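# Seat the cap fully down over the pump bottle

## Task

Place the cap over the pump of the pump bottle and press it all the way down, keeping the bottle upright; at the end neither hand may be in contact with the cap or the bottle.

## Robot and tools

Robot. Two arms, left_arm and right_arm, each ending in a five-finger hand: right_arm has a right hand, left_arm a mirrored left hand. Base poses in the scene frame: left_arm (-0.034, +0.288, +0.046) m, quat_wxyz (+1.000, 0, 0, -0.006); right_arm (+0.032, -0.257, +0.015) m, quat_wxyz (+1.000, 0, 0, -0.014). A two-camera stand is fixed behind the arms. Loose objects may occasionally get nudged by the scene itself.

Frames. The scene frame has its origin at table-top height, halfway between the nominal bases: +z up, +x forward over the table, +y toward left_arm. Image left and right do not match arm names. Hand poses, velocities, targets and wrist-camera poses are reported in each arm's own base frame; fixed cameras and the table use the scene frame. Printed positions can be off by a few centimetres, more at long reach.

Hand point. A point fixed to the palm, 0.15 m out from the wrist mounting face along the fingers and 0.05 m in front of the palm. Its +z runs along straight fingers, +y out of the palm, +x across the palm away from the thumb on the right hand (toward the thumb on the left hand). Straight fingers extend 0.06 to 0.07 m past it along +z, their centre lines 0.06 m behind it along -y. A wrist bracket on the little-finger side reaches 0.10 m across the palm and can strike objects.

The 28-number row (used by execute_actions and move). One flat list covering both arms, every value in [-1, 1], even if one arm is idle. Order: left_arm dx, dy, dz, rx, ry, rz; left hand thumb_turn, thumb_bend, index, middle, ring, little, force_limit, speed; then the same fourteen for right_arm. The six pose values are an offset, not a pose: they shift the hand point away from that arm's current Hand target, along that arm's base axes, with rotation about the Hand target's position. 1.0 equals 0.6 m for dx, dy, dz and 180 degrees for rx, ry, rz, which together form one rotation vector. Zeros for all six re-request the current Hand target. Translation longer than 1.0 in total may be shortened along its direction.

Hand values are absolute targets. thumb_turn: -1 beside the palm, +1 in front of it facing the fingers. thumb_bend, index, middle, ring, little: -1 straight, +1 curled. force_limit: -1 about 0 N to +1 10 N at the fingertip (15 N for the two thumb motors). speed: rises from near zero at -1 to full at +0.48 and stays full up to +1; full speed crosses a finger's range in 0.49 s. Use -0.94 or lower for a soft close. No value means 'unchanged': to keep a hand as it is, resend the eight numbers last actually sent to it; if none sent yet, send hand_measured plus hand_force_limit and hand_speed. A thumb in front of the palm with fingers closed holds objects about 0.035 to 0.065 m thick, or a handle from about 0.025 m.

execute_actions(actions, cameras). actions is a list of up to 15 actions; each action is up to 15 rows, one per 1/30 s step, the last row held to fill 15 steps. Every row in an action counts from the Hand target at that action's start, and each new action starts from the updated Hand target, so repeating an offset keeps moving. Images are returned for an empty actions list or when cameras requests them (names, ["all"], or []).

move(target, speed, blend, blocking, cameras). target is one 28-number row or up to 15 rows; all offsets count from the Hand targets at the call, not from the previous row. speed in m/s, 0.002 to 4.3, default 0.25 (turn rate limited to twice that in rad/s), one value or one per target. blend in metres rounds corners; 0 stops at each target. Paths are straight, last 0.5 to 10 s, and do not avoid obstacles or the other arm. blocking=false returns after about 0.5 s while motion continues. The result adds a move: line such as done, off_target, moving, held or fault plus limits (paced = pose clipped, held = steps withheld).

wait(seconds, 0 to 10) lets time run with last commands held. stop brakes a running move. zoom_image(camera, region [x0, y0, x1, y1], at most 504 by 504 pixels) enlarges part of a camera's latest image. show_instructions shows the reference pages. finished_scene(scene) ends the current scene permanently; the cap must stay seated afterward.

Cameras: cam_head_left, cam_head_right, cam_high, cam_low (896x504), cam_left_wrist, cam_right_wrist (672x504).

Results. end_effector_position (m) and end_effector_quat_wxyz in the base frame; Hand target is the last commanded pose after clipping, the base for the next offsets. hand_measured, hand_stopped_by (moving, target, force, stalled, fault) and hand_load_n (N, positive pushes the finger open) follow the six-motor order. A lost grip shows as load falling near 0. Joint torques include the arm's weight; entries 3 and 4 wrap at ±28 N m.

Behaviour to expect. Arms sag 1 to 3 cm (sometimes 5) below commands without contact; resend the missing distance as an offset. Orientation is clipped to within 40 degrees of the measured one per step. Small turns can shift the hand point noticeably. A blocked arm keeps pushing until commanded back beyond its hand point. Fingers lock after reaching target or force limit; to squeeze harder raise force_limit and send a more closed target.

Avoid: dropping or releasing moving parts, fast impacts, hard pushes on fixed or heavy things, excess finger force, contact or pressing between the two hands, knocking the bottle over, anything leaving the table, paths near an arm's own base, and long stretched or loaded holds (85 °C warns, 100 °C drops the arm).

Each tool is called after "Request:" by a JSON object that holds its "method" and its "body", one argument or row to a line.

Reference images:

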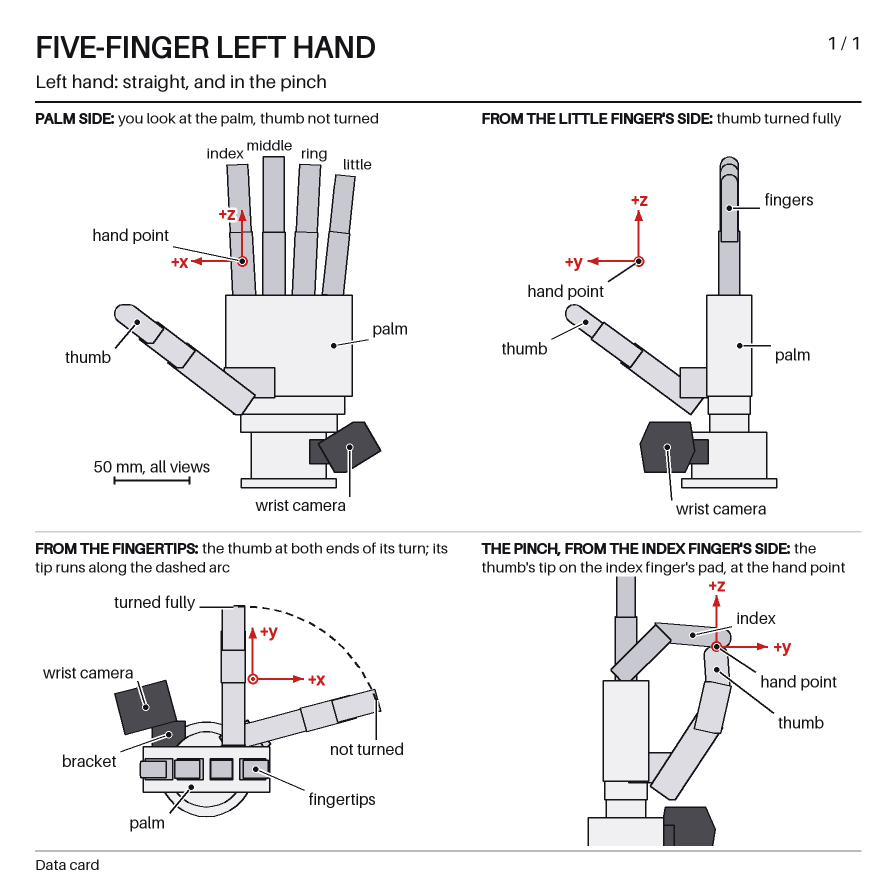

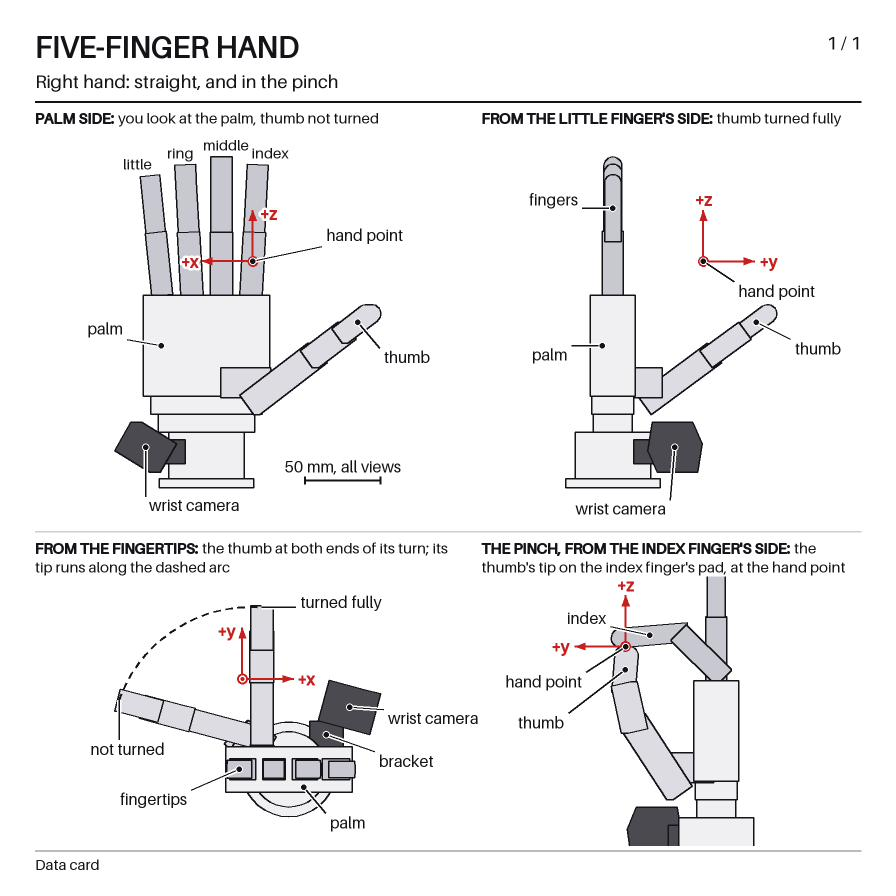

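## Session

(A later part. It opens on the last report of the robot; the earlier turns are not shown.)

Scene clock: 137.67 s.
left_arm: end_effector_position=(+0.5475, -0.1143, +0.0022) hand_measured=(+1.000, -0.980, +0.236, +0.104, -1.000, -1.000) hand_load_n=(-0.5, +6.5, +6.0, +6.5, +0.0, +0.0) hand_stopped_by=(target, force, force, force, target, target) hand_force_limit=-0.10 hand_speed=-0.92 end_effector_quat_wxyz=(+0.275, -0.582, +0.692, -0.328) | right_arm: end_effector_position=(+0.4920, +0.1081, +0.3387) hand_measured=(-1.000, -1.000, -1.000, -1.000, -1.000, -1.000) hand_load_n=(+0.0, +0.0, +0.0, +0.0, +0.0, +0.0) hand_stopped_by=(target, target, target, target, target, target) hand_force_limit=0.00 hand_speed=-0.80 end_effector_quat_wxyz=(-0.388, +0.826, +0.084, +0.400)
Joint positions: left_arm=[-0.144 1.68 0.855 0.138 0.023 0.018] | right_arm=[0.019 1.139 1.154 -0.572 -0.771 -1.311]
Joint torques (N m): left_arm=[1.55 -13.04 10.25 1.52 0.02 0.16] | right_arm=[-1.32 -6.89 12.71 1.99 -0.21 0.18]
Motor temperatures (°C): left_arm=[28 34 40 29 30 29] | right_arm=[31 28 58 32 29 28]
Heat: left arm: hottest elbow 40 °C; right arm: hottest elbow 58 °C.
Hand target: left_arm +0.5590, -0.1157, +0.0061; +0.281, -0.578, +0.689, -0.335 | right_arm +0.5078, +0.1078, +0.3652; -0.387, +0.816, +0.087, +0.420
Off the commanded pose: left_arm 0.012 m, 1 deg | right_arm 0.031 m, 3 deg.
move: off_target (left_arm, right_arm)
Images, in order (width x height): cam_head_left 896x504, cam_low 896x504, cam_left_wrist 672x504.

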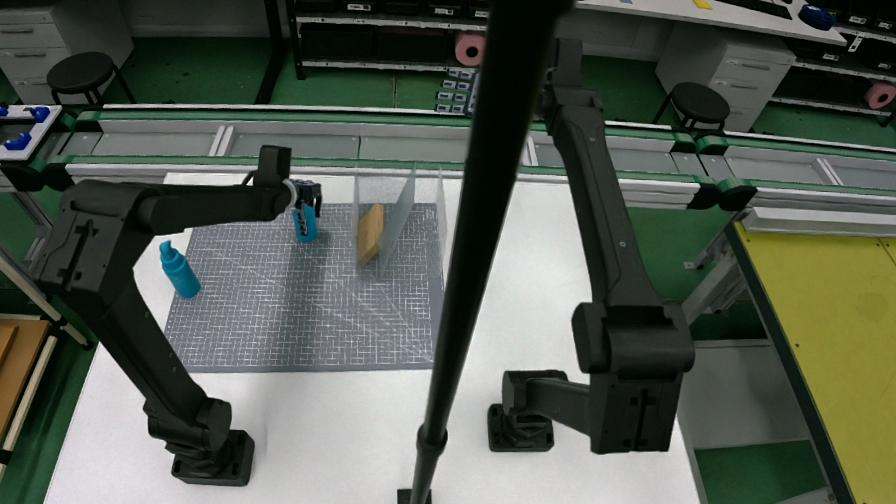

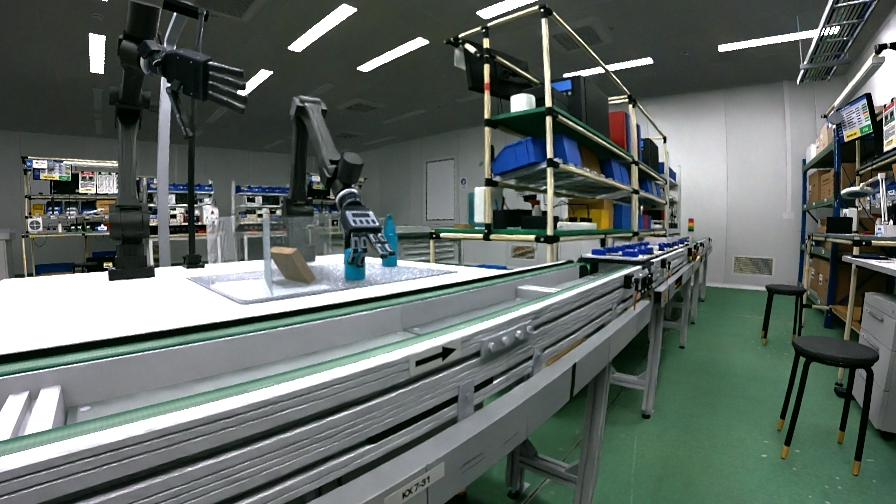

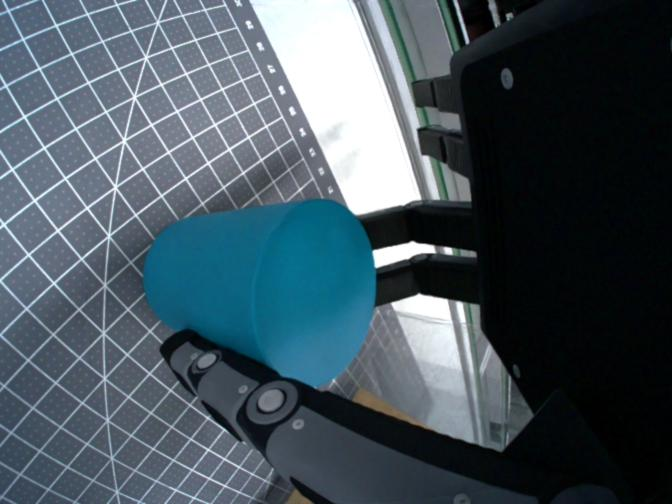

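Request:
{"method": "move", "body": {
  "target": [
    [0,0,0.41,0,0,0,1,-0.5,0.3,0.3,-1,-1,-0.1,-0.92,0,0,0,0,0,0,-1,-1,-1,-1,-1,-1,0,-0.8],
    [-0.276,0.431,0.42,0,0,0.172,1,-0.5,0.3,0.3,-1,-1,-0.1,-0.92,0,0,0,0,0,0,-1,-1,-1,-1,-1,-1,0,-0.8]
  ],
  "speed": 0.2,
  "blend": 0.04,
  "cameras": ["cam_head_left","cam_low","cam_high"]
}}

Request:
{"method": "zoom_image", "body": {
  "camera": "cam_low",
  "region": [340, 150, 440, 280]
}}

Request:
{"method": "zoom_image", "body": {
  "camera": "cam_high",
  "region": [490, 360, 600, 440]
}}

Request:
{"method": "zoom_image", "body": {
  "camera": "cam_head_left",
  "region": [130, 180, 250, 310]
}}

Scene clock: 148.77 s.
left_arm: end_effector_position=(+0.3995, +0.1422, +0.2548) hand_measured=(+1.000, -0.980, +0.236, +0.104, -1.000, -1.000) hand_load_n=(-1.0, +6.5, +6.0, +6.0, +0.0, +0.0) hand_stopped_by=(target, force, force, force, target, target) hand_force_limit=-0.10 hand_speed=-0.92 end_effector_quat_wxyz=(-0.356, +0.743, -0.509, +0.248) | right_arm: end_effector_position=(+0.4920, +0.1081, +0.3387) hand_measured=(-1.000, -1.000, -1.000, -1.000, -1.000, -1.000) hand_load_n=(+0.0, +0.0, +0.0, +0.0, +0.0, +0.0) hand_stopped_by=(target, target, target, target, target, target) hand_force_limit=0.00 hand_speed=-0.80 end_effector_quat_wxyz=(-0.388, +0.826, +0.084, +0.400)
Joint positions: left_arm=[0.437 0.99 0.95 -0.635 0.059 0.039] | right_arm=[0.019 1.139 1.154 -0.572 -0.771 -1.311]
Joint torques (N m): left_arm=[2.26 -8.06 10.52 0.84 0.07 0.29] | right_arm=[-1.26 -6.71 12.77 1.92 -0.22 0.19]
Motor temperatures (°C): left_arm=[28 34 41 29 30 29] | right_arm=[31 28 58 32 29 28]
Heat: left arm: hottest elbow 41 °C; right arm: hottest elbow 58 °C.
Hand target: left_arm +0.3935, +0.1429, +0.2581; -0.360, +0.741, -0.510, +0.247 | right_arm +0.5078, +0.1078, +0.3652; -0.387, +0.816, +0.087, +0.420
Off the commanded pose: left_arm 0.007 m, 1 deg | right_arm 0.031 m, 3 deg.
move: off_target (right_arm)
Images, in order (width x height): cam_head_left 896x504, cam_high 896x504, cam_low 896x504.

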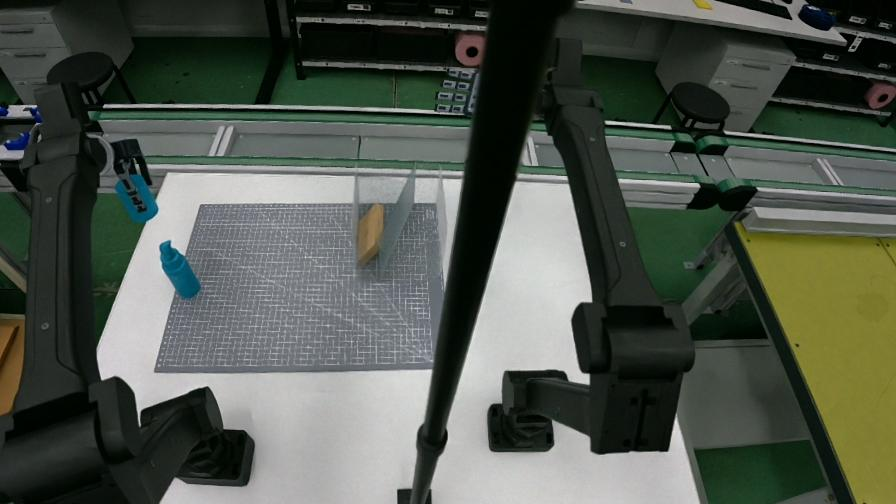

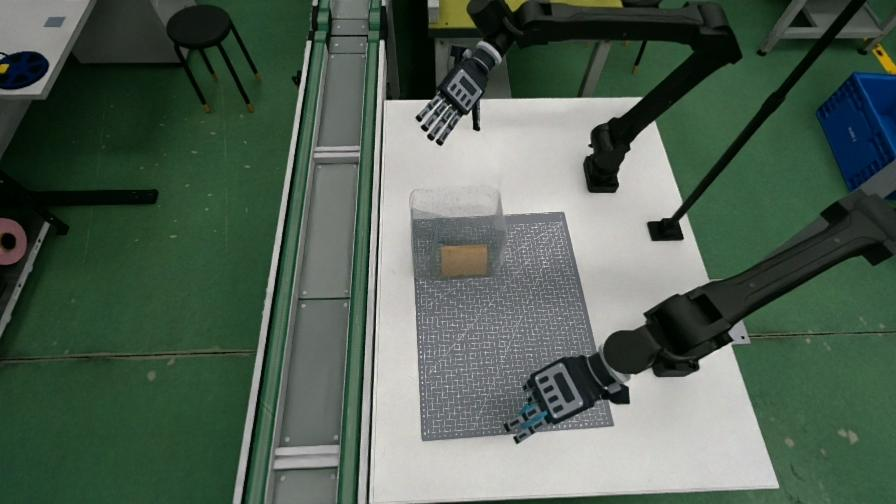

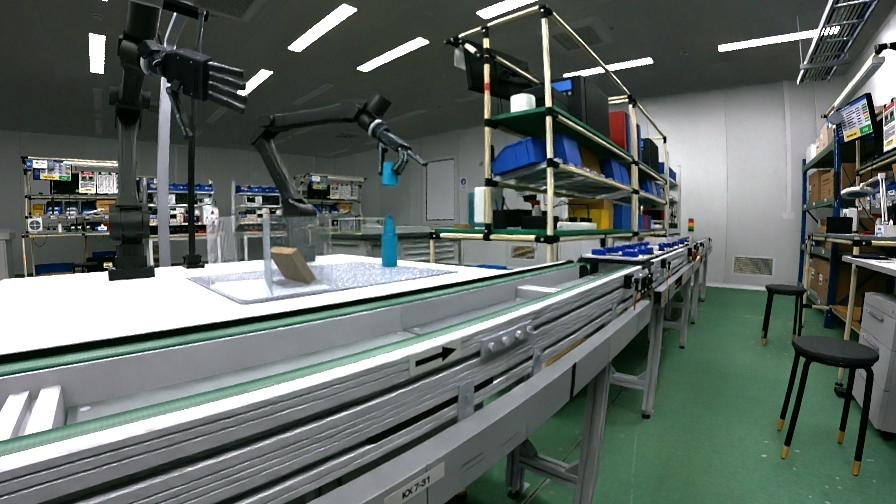

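Scaled by 3.877.

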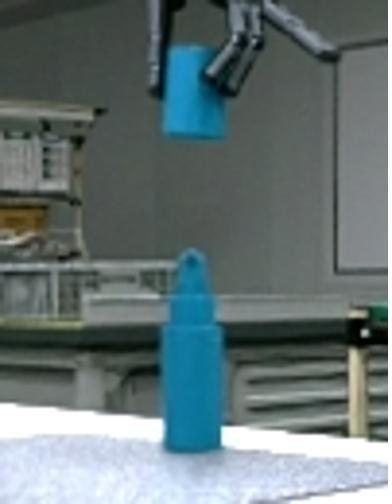

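Scaled by 4.582.

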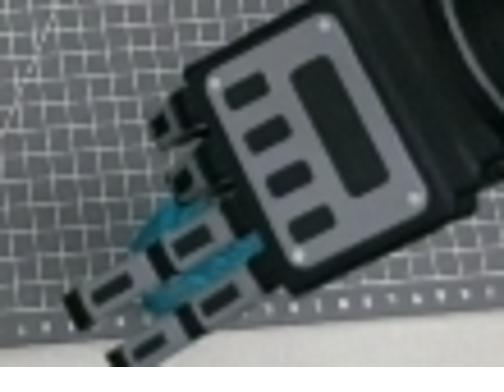

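Scaled by 3.877.

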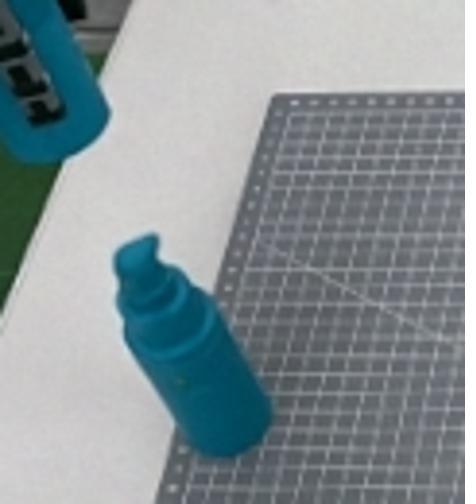

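Request:
{"method": "move", "body": {
  "target": [
    [-0.008,0.008,-0.088,0,0,0,1,-0.5,0.3,0.3,-1,-1,-0.1,-0.92,0,0,0,0,0,0,-1,-1,-1,-1,-1,-1,0,-0.8]
  ],
  "speed": 0.1,
  "cameras": ["cam_head_left","cam_low","cam_high","cam_head_right"]
}}

Request:
{"method": "zoom_image", "body": {
  "camera": "cam_low",
  "region": [340, 150, 440, 280]
}}

Request:
{"method": "zoom_image", "body": {
  "camera": "cam_high",
  "region": [490, 370, 590, 440]
}}

Request:
{"method": "zoom_image", "body": {
  "camera": "cam_head_left",
  "region": [120, 170, 220, 310]
}}

Request:
{"method": "zoom_image", "body": {
  "camera": "cam_head_right",
  "region": [120, 170, 220, 310]
}}

Scene clock: 160.10 s.
left_arm: end_effector_position=(+0.3879, +0.1429, +0.2013) hand_measured=(+1.000, -0.980, +0.236, +0.104, -1.000, -1.000) hand_load_n=(-0.5, +6.5, +6.0, +6.5, +0.0, +0.0) hand_stopped_by=(target, force, force, force, target, target) hand_force_limit=-0.10 hand_speed=-0.92 end_effector_quat_wxyz=(-0.348, +0.746, -0.512, +0.244) | right_arm: end_effector_position=(+0.4920, +0.1081, +0.3387) hand_measured=(-1.000, -1.000, -1.000, -1.000, -1.000, -1.000) hand_load_n=(+0.0, +0.0, +0.0, +0.0, +0.0, +0.0) hand_stopped_by=(target, target, target, target, target, target) hand_force_limit=0.00 hand_speed=-0.80 end_effector_quat_wxyz=(-0.388, +0.826, +0.084, +0.400)
Joint positions: left_arm=[0.456 0.988 0.816 -0.522 0.075 0.053] | right_arm=[0.019 1.139 1.154 -0.572 -0.771 -1.311]
Joint torques (N m): left_arm=[2.37 -6.95 10.5 1.89 0.07 0.24] | right_arm=[-1.2 -6.71 12.7 1.88 -0.22 0.18]
Motor temperatures (°C): left_arm=[28 33 41 29 30 29] | right_arm=[31 28 59 32 29 28]
Heat: left arm: hottest elbow 41 °C; right arm: hottest elbow 59 °C.
Hand target: left_arm +0.3887, +0.1477, +0.2052; -0.360, +0.741, -0.510, +0.247 | right_arm +0.5078, +0.1078, +0.3652; -0.387, +0.816, +0.087, +0.420
Off the commanded pose: left_arm 0.006 m, 2 deg | right_arm 0.031 m, 3 deg.
move: off_target (right_arm)
Images, in order (width x height): cam_head_left 896x504, cam_head_right 896x504, cam_high 896x504, cam_low 896x504.

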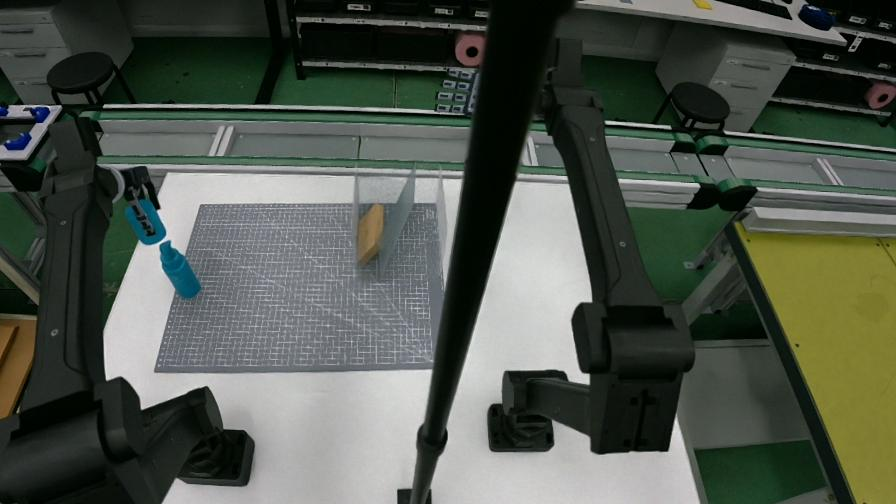

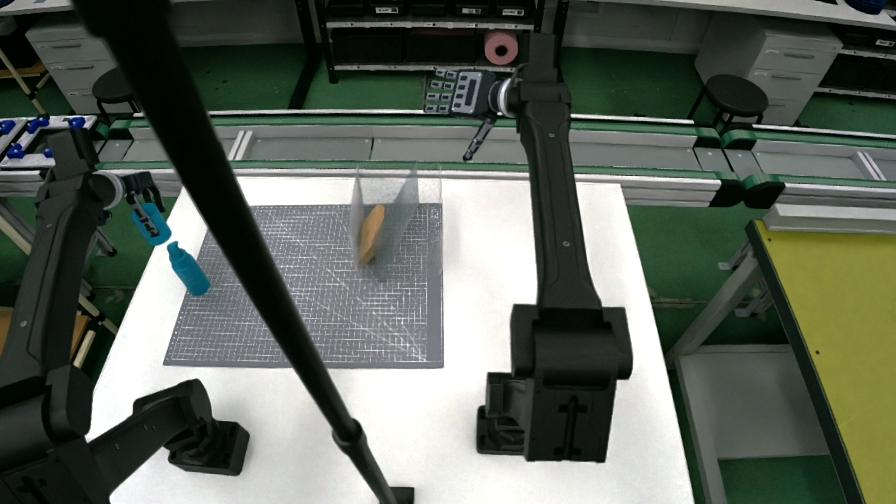

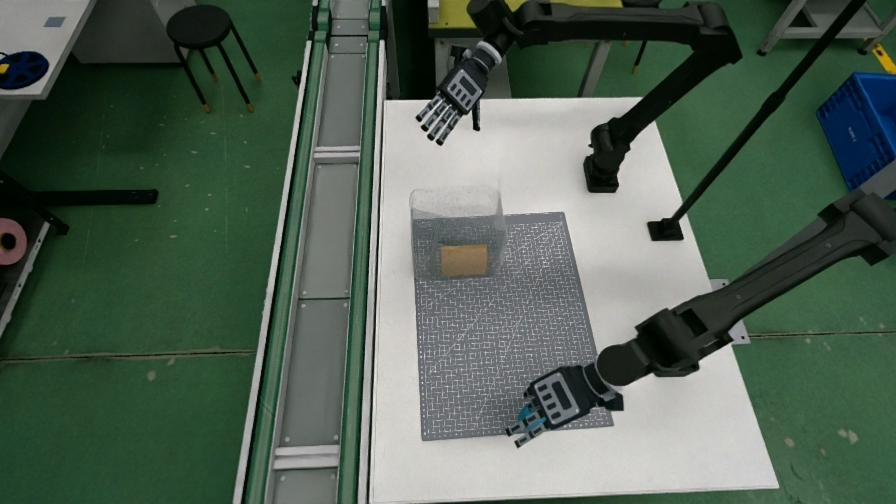

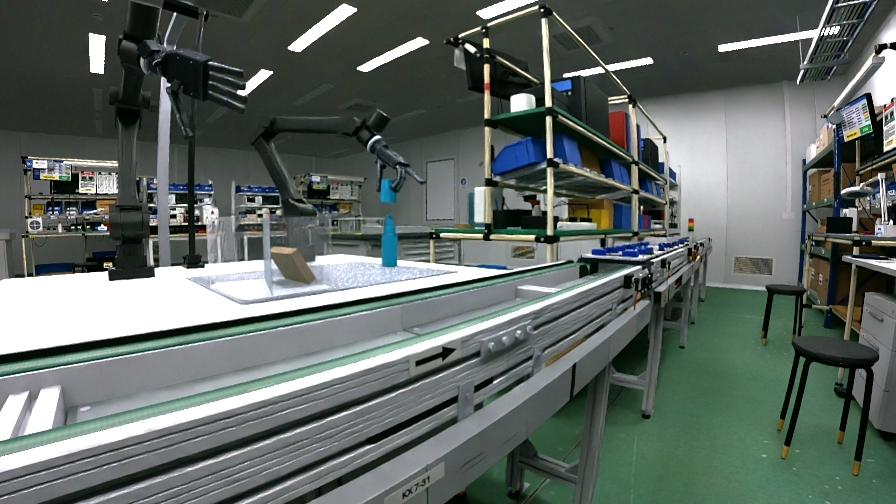

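Scaled by 3.877.

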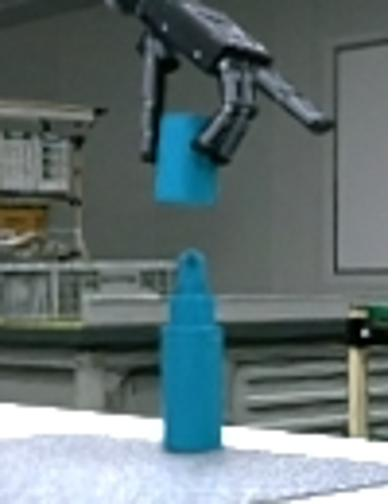

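Scaled by 5.040.

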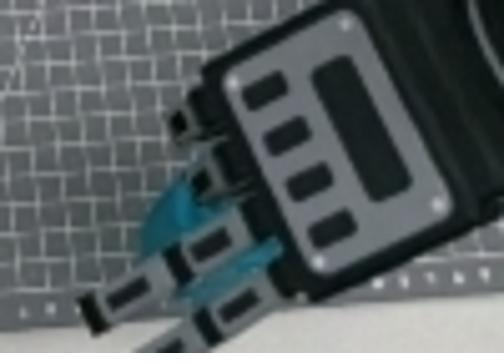

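Scaled by 3.600.

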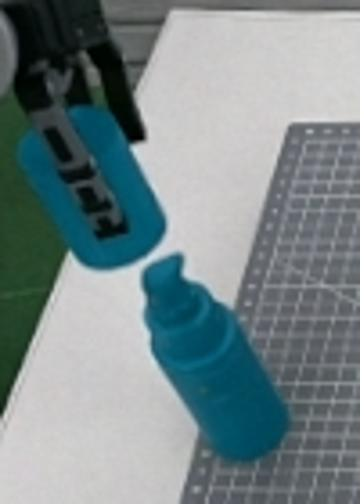

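Scaled by 3.600.

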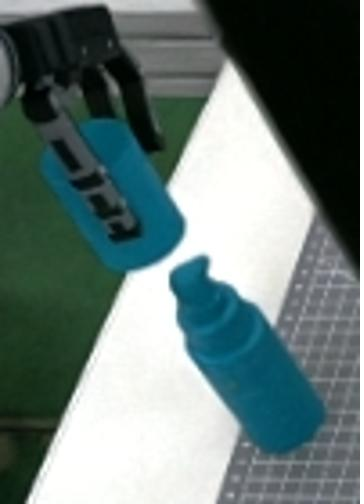

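Request:
{"method": "zoom_image", "body": {
  "camera": "cam_head_left",
  "region": [130, 210, 210, 310]
}}

Request:
{"method": "zoom_image", "body": {
  "camera": "cam_head_right",
  "region": [135, 210, 215, 310]
}}

Request:
{"method": "zoom_image", "body": {
  "camera": "cam_low",
  "region": [360, 170, 420, 280]
}}

Scaled by 5.040.

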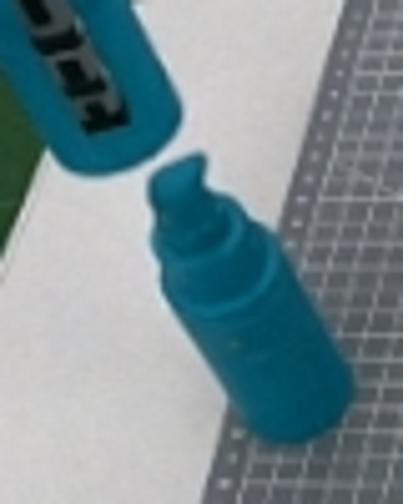

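Scaled by 5.040.

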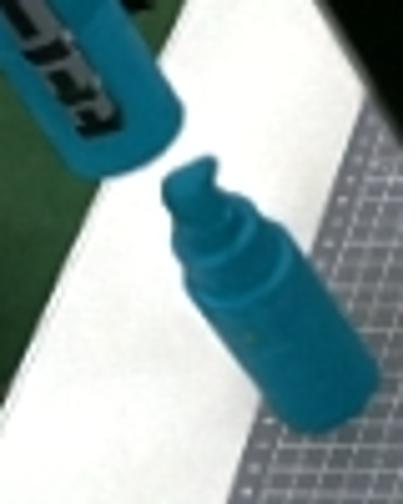

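Scaled by 4.582.

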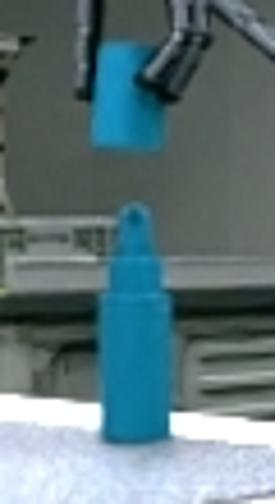

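Request:
{"method": "zoom_image", "body": {
  "camera": "cam_low",
  "region": [365, 165, 405, 215]
}}

Request:
{"method": "zoom_image", "body": {
  "camera": "cam_head_left",
  "region": [115, 185, 175, 255]
}}

Request:
{"method": "zoom_image", "body": {
  "camera": "cam_head_right",
  "region": [120, 185, 180, 255]
}}

Scaled by 10.080.

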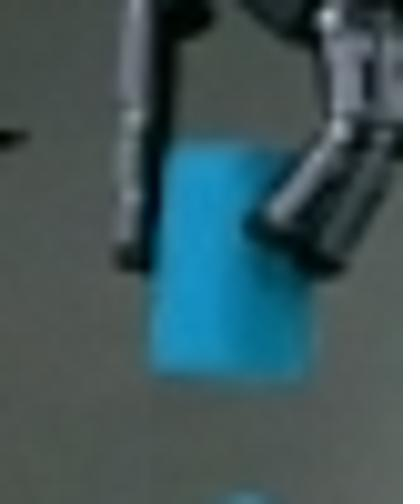

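Scaled by 7.200.

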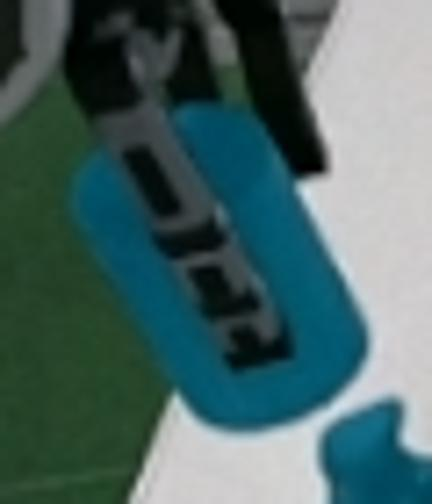

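Scaled by 7.200.

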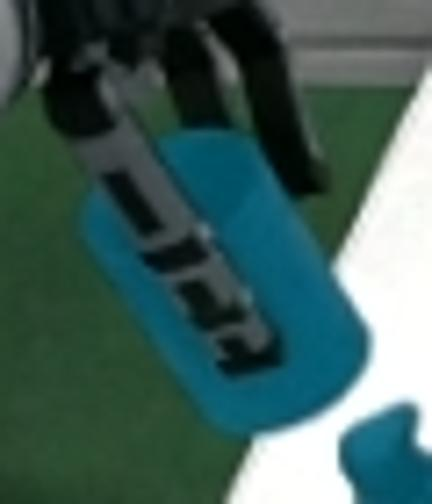

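Request:
{"method": "move", "body": {
  "target": [
    [0.009,-0.024,-0.01,0.0186,-0.0207,0,1,-0.5,0.3,0.3,-1,-1,-0.1,-0.92,0,0,0,0,0,0,-1,-1,-1,-1,-1,-1,0,-0.8]
  ],
  "speed": 0.06,
  "cameras": ["cam_head_left","cam_low","cam_high","cam_head_right"]
}}

Request:
{"method": "zoom_image", "body": {
  "camera": "cam_head_left",
  "region": [130, 210, 210, 310]
}}

Request:
{"method": "zoom_image", "body": {
  "camera": "cam_head_right",
  "region": [135, 210, 215, 310]
}}

Request:
{"method": "zoom_image", "body": {
  "camera": "cam_low",
  "region": [360, 170, 420, 280]
}}

Scene clock: 195.37 s.
left_arm: end_effector_position=(+0.3910, +0.1363, +0.1903) hand_measured=(+1.000, -0.980, +0.236, +0.104, -1.000, -1.000) hand_load_n=(-0.5, +6.5, +6.0, +6.5, +0.0, +0.0) hand_stopped_by=(target, force, force, force, target, target) hand_force_limit=-0.10 hand_speed=-0.92 end_effector_quat_wxyz=(-0.386, +0.729, -0.510, +0.245) | right_arm: end_effector_position=(+0.4920, +0.1081, +0.3387) hand_measured=(-1.000, -1.000, -1.000, -1.000, -1.000, -1.000) hand_load_n=(+0.0, +0.0, +0.0, +0.0, +0.0, +0.0) hand_stopped_by=(target, target, target, target, target, target) hand_force_limit=0.00 hand_speed=-0.80 end_effector_quat_wxyz=(-0.388, +0.826, +0.084, +0.400)
Joint positions: left_arm=[0.409 0.954 0.737 -0.405 0.012 0.053] | right_arm=[0.019 1.139 1.154 -0.572 -0.771 -1.311]
Joint torques (N m): left_arm=[0.85 -7.41 10.43 1.98 -0.14 0.07] | right_arm=[-1.49 -6.95 12.7 1.92 -0.22 0.19]
Motor temperatures (°C): left_arm=[28 32 41 29 30 29] | right_arm=[31 28 60 32 29 28]
Heat: left arm: hottest elbow 41 °C; right arm: hottest elbow 60 °C.
Hand target: left_arm +0.3940, +0.1333, +0.1992; -0.398, +0.722, -0.505, +0.256 | right_arm +0.5078, +0.1078, +0.3652; -0.387, +0.816, +0.087, +0.420
Off the commanded pose: left_arm 0.010 m, 2 deg | right_arm 0.031 m, 3 deg.
move: off_target (right_arm)
Images, in order (width x height): cam_head_left 896x504, cam_head_right 896x504, cam_high 896x504, cam_low 896x504.

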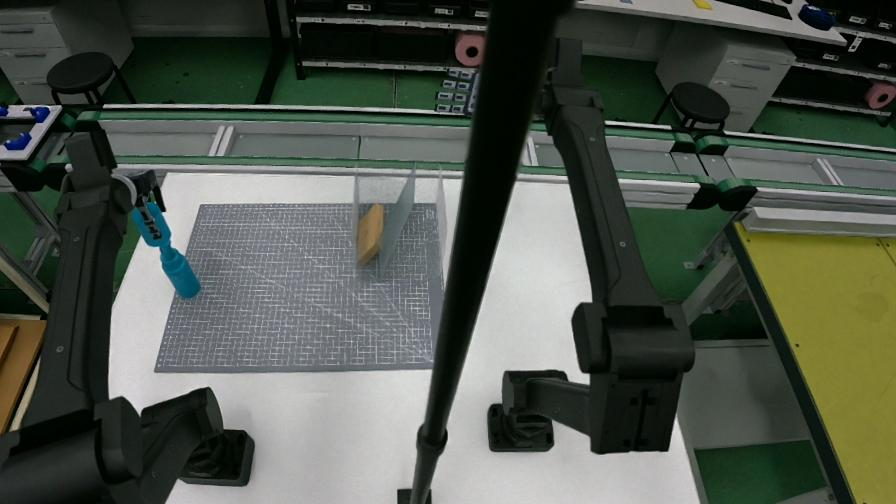

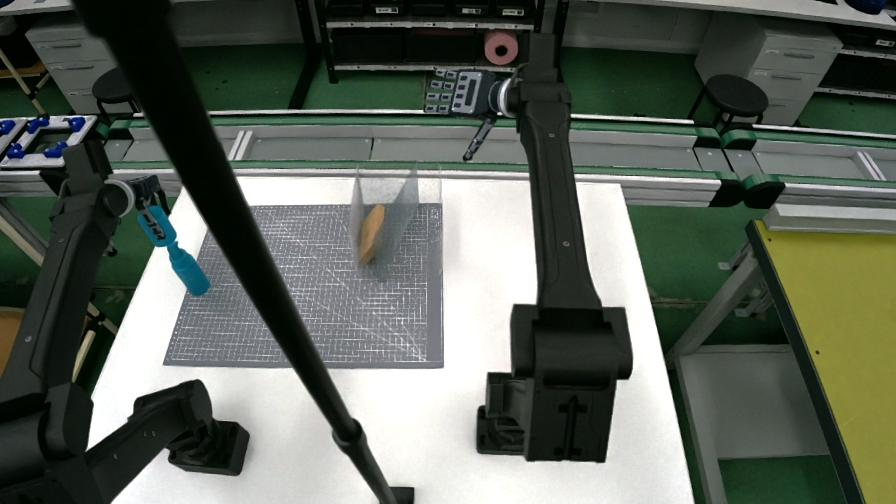

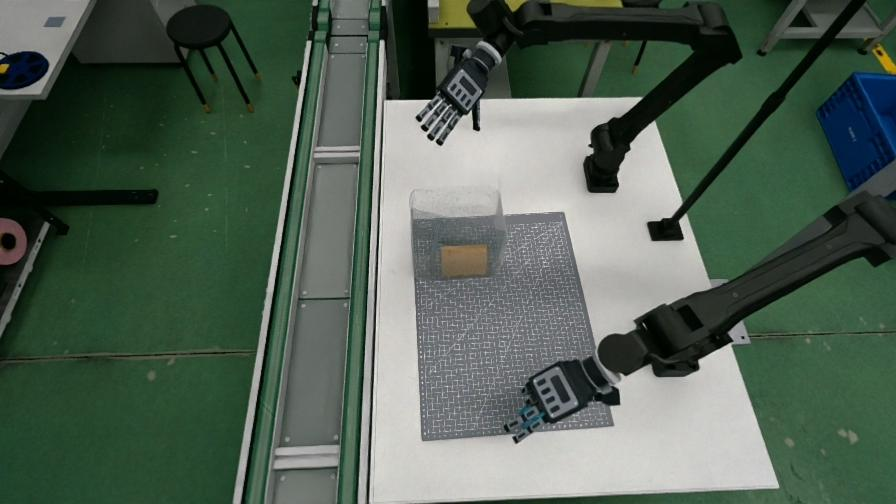

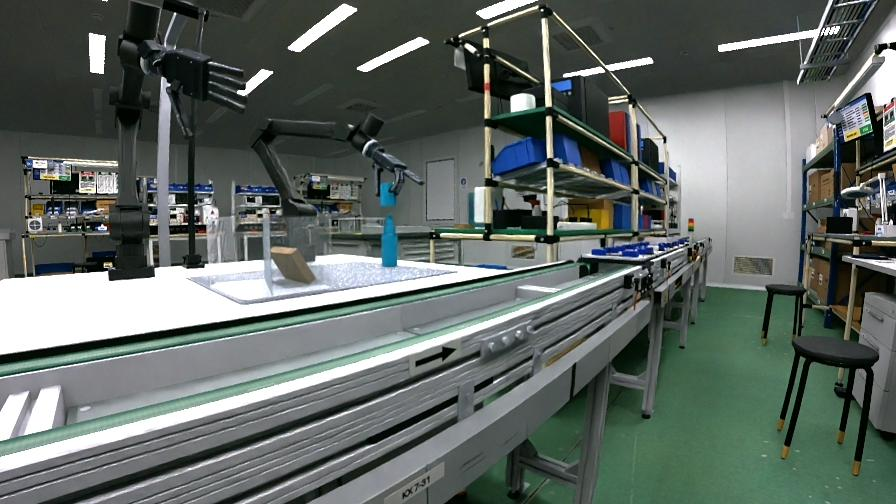

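Scaled by 5.040.

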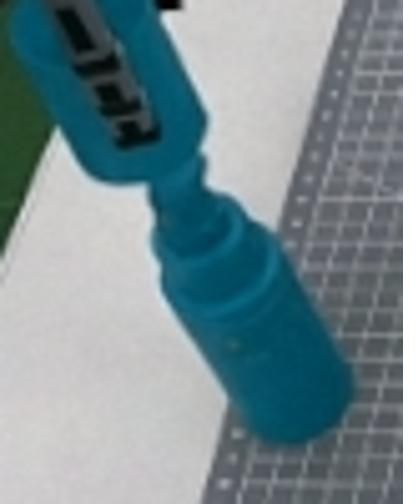

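Scaled by 5.040.

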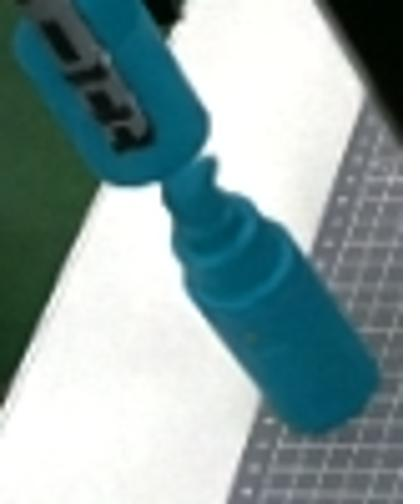

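Scaled by 4.582.

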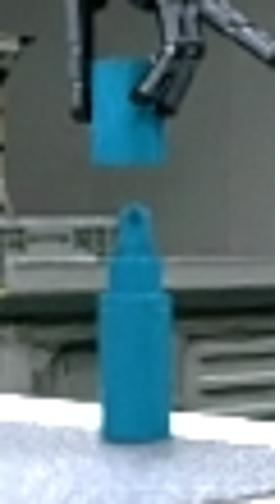

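Request:
{"method": "move", "body": {
  "target": [
    [0.013,0,-0.012,0,0,0,1,-0.5,0.3,0.3,-1,-1,-0.1,-0.92,0,0,0,0,0,0,-1,-1,-1,-1,-1,-1,0,-0.8]
  ],
  "speed": 0.05,
  "cameras": ["cam_head_left","cam_low","cam_head_right"]
}}

Request:
{"method": "zoom_image", "body": {
  "camera": "cam_head_left",
  "region": [130, 210, 210, 310]
}}

Request:
{"method": "zoom_image", "body": {
  "camera": "cam_head_right",
  "region": [135, 210, 215, 310]
}}

Request:
{"method": "zoom_image", "body": {
  "camera": "cam_low",
  "region": [360, 170, 420, 280]
}}

Scene clock: 202.90 s.
left_arm: end_effector_position=(+0.3981, +0.1361, +0.1961) hand_measured=(+1.000, -0.980, +0.236, +0.104, -1.000, -1.000) hand_load_n=(-0.5, +6.5, +6.0, +6.5, +0.0, +0.0) hand_stopped_by=(target, force, force, force, target, target) hand_force_limit=-0.10 hand_speed=-0.92 end_effector_quat_wxyz=(-0.398, +0.722, -0.506, +0.252) | right_arm: end_effector_position=(+0.4920, +0.1081, +0.3387) hand_measured=(-1.000, -1.000, -1.000, -1.000, -1.000, -1.000) hand_load_n=(+0.0, +0.0, +0.0, +0.0, +0.0, +0.0) hand_stopped_by=(target, target, target, target, target, target) hand_force_limit=0.00 hand_speed=-0.80 end_effector_quat_wxyz=(-0.388, +0.826, +0.084, +0.400)
Joint positions: left_arm=[0.398 0.954 0.737 -0.373 0.003 0.049] | right_arm=[0.019 1.139 1.154 -0.572 -0.771 -1.311]
Joint torques (N m): left_arm=[0.97 -5.3 10.14 2.1 -0.15 0.04] | right_arm=[-1.32 -6.95 12.68 1.95 -0.21 0.19]
Motor temperatures (°C): left_arm=[28 32 41 29 30 29] | right_arm=[31 28 60 32 29 28]
Heat: left arm: hottest elbow 41 °C; right arm: hottest elbow 60 °C.
Hand target: left_arm +0.4019, +0.1333, +0.1920; -0.398, +0.722, -0.505, +0.256 | right_arm +0.5078, +0.1078, +0.3652; -0.387, +0.816, +0.087, +0.420
Off the commanded pose: left_arm 0.006 m, 1 deg | right_arm 0.031 m, 3 deg.
move: off_target (right_arm)
Images, in order (width x height): cam_head_left 896x504, cam_head_right 896x504, cam_low 896x504.

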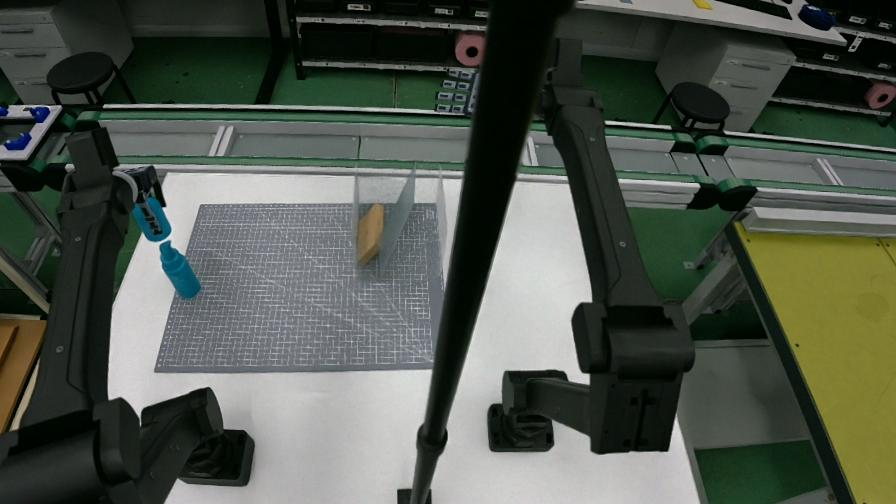

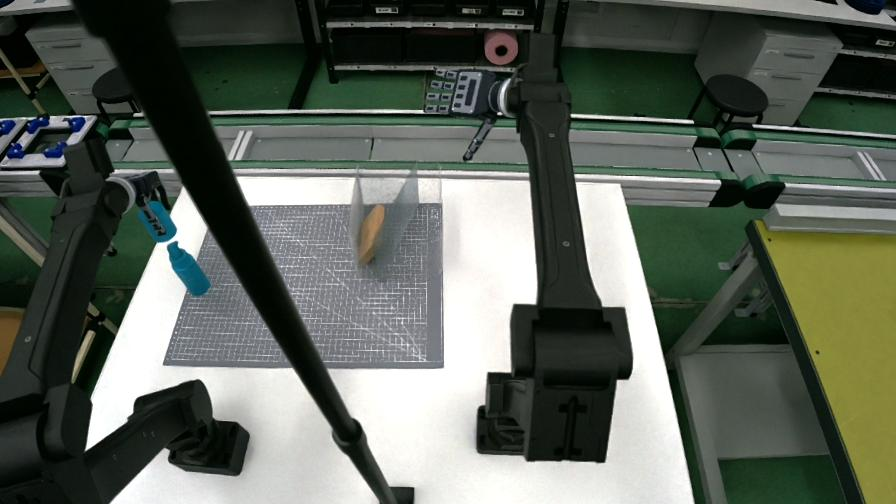

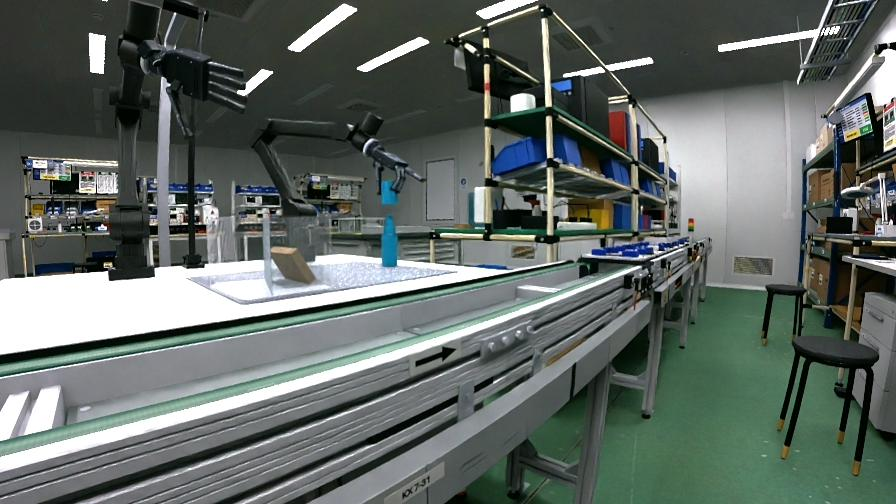

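Scaled by 5.040.

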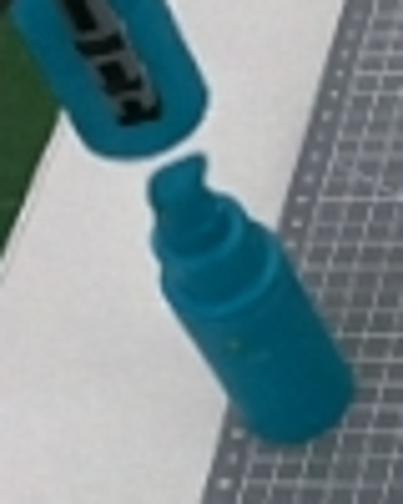

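Scaled by 5.040.

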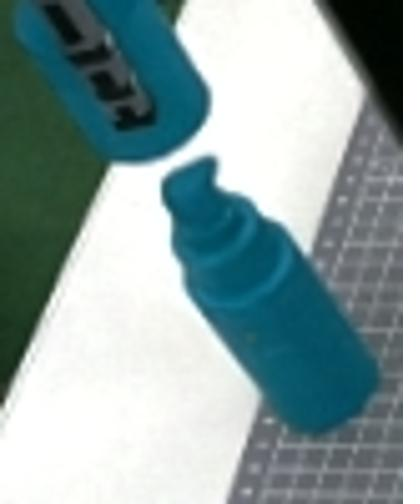

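Scaled by 4.582.

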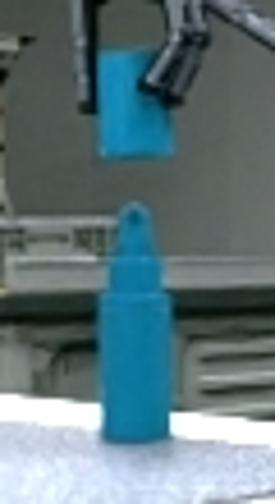

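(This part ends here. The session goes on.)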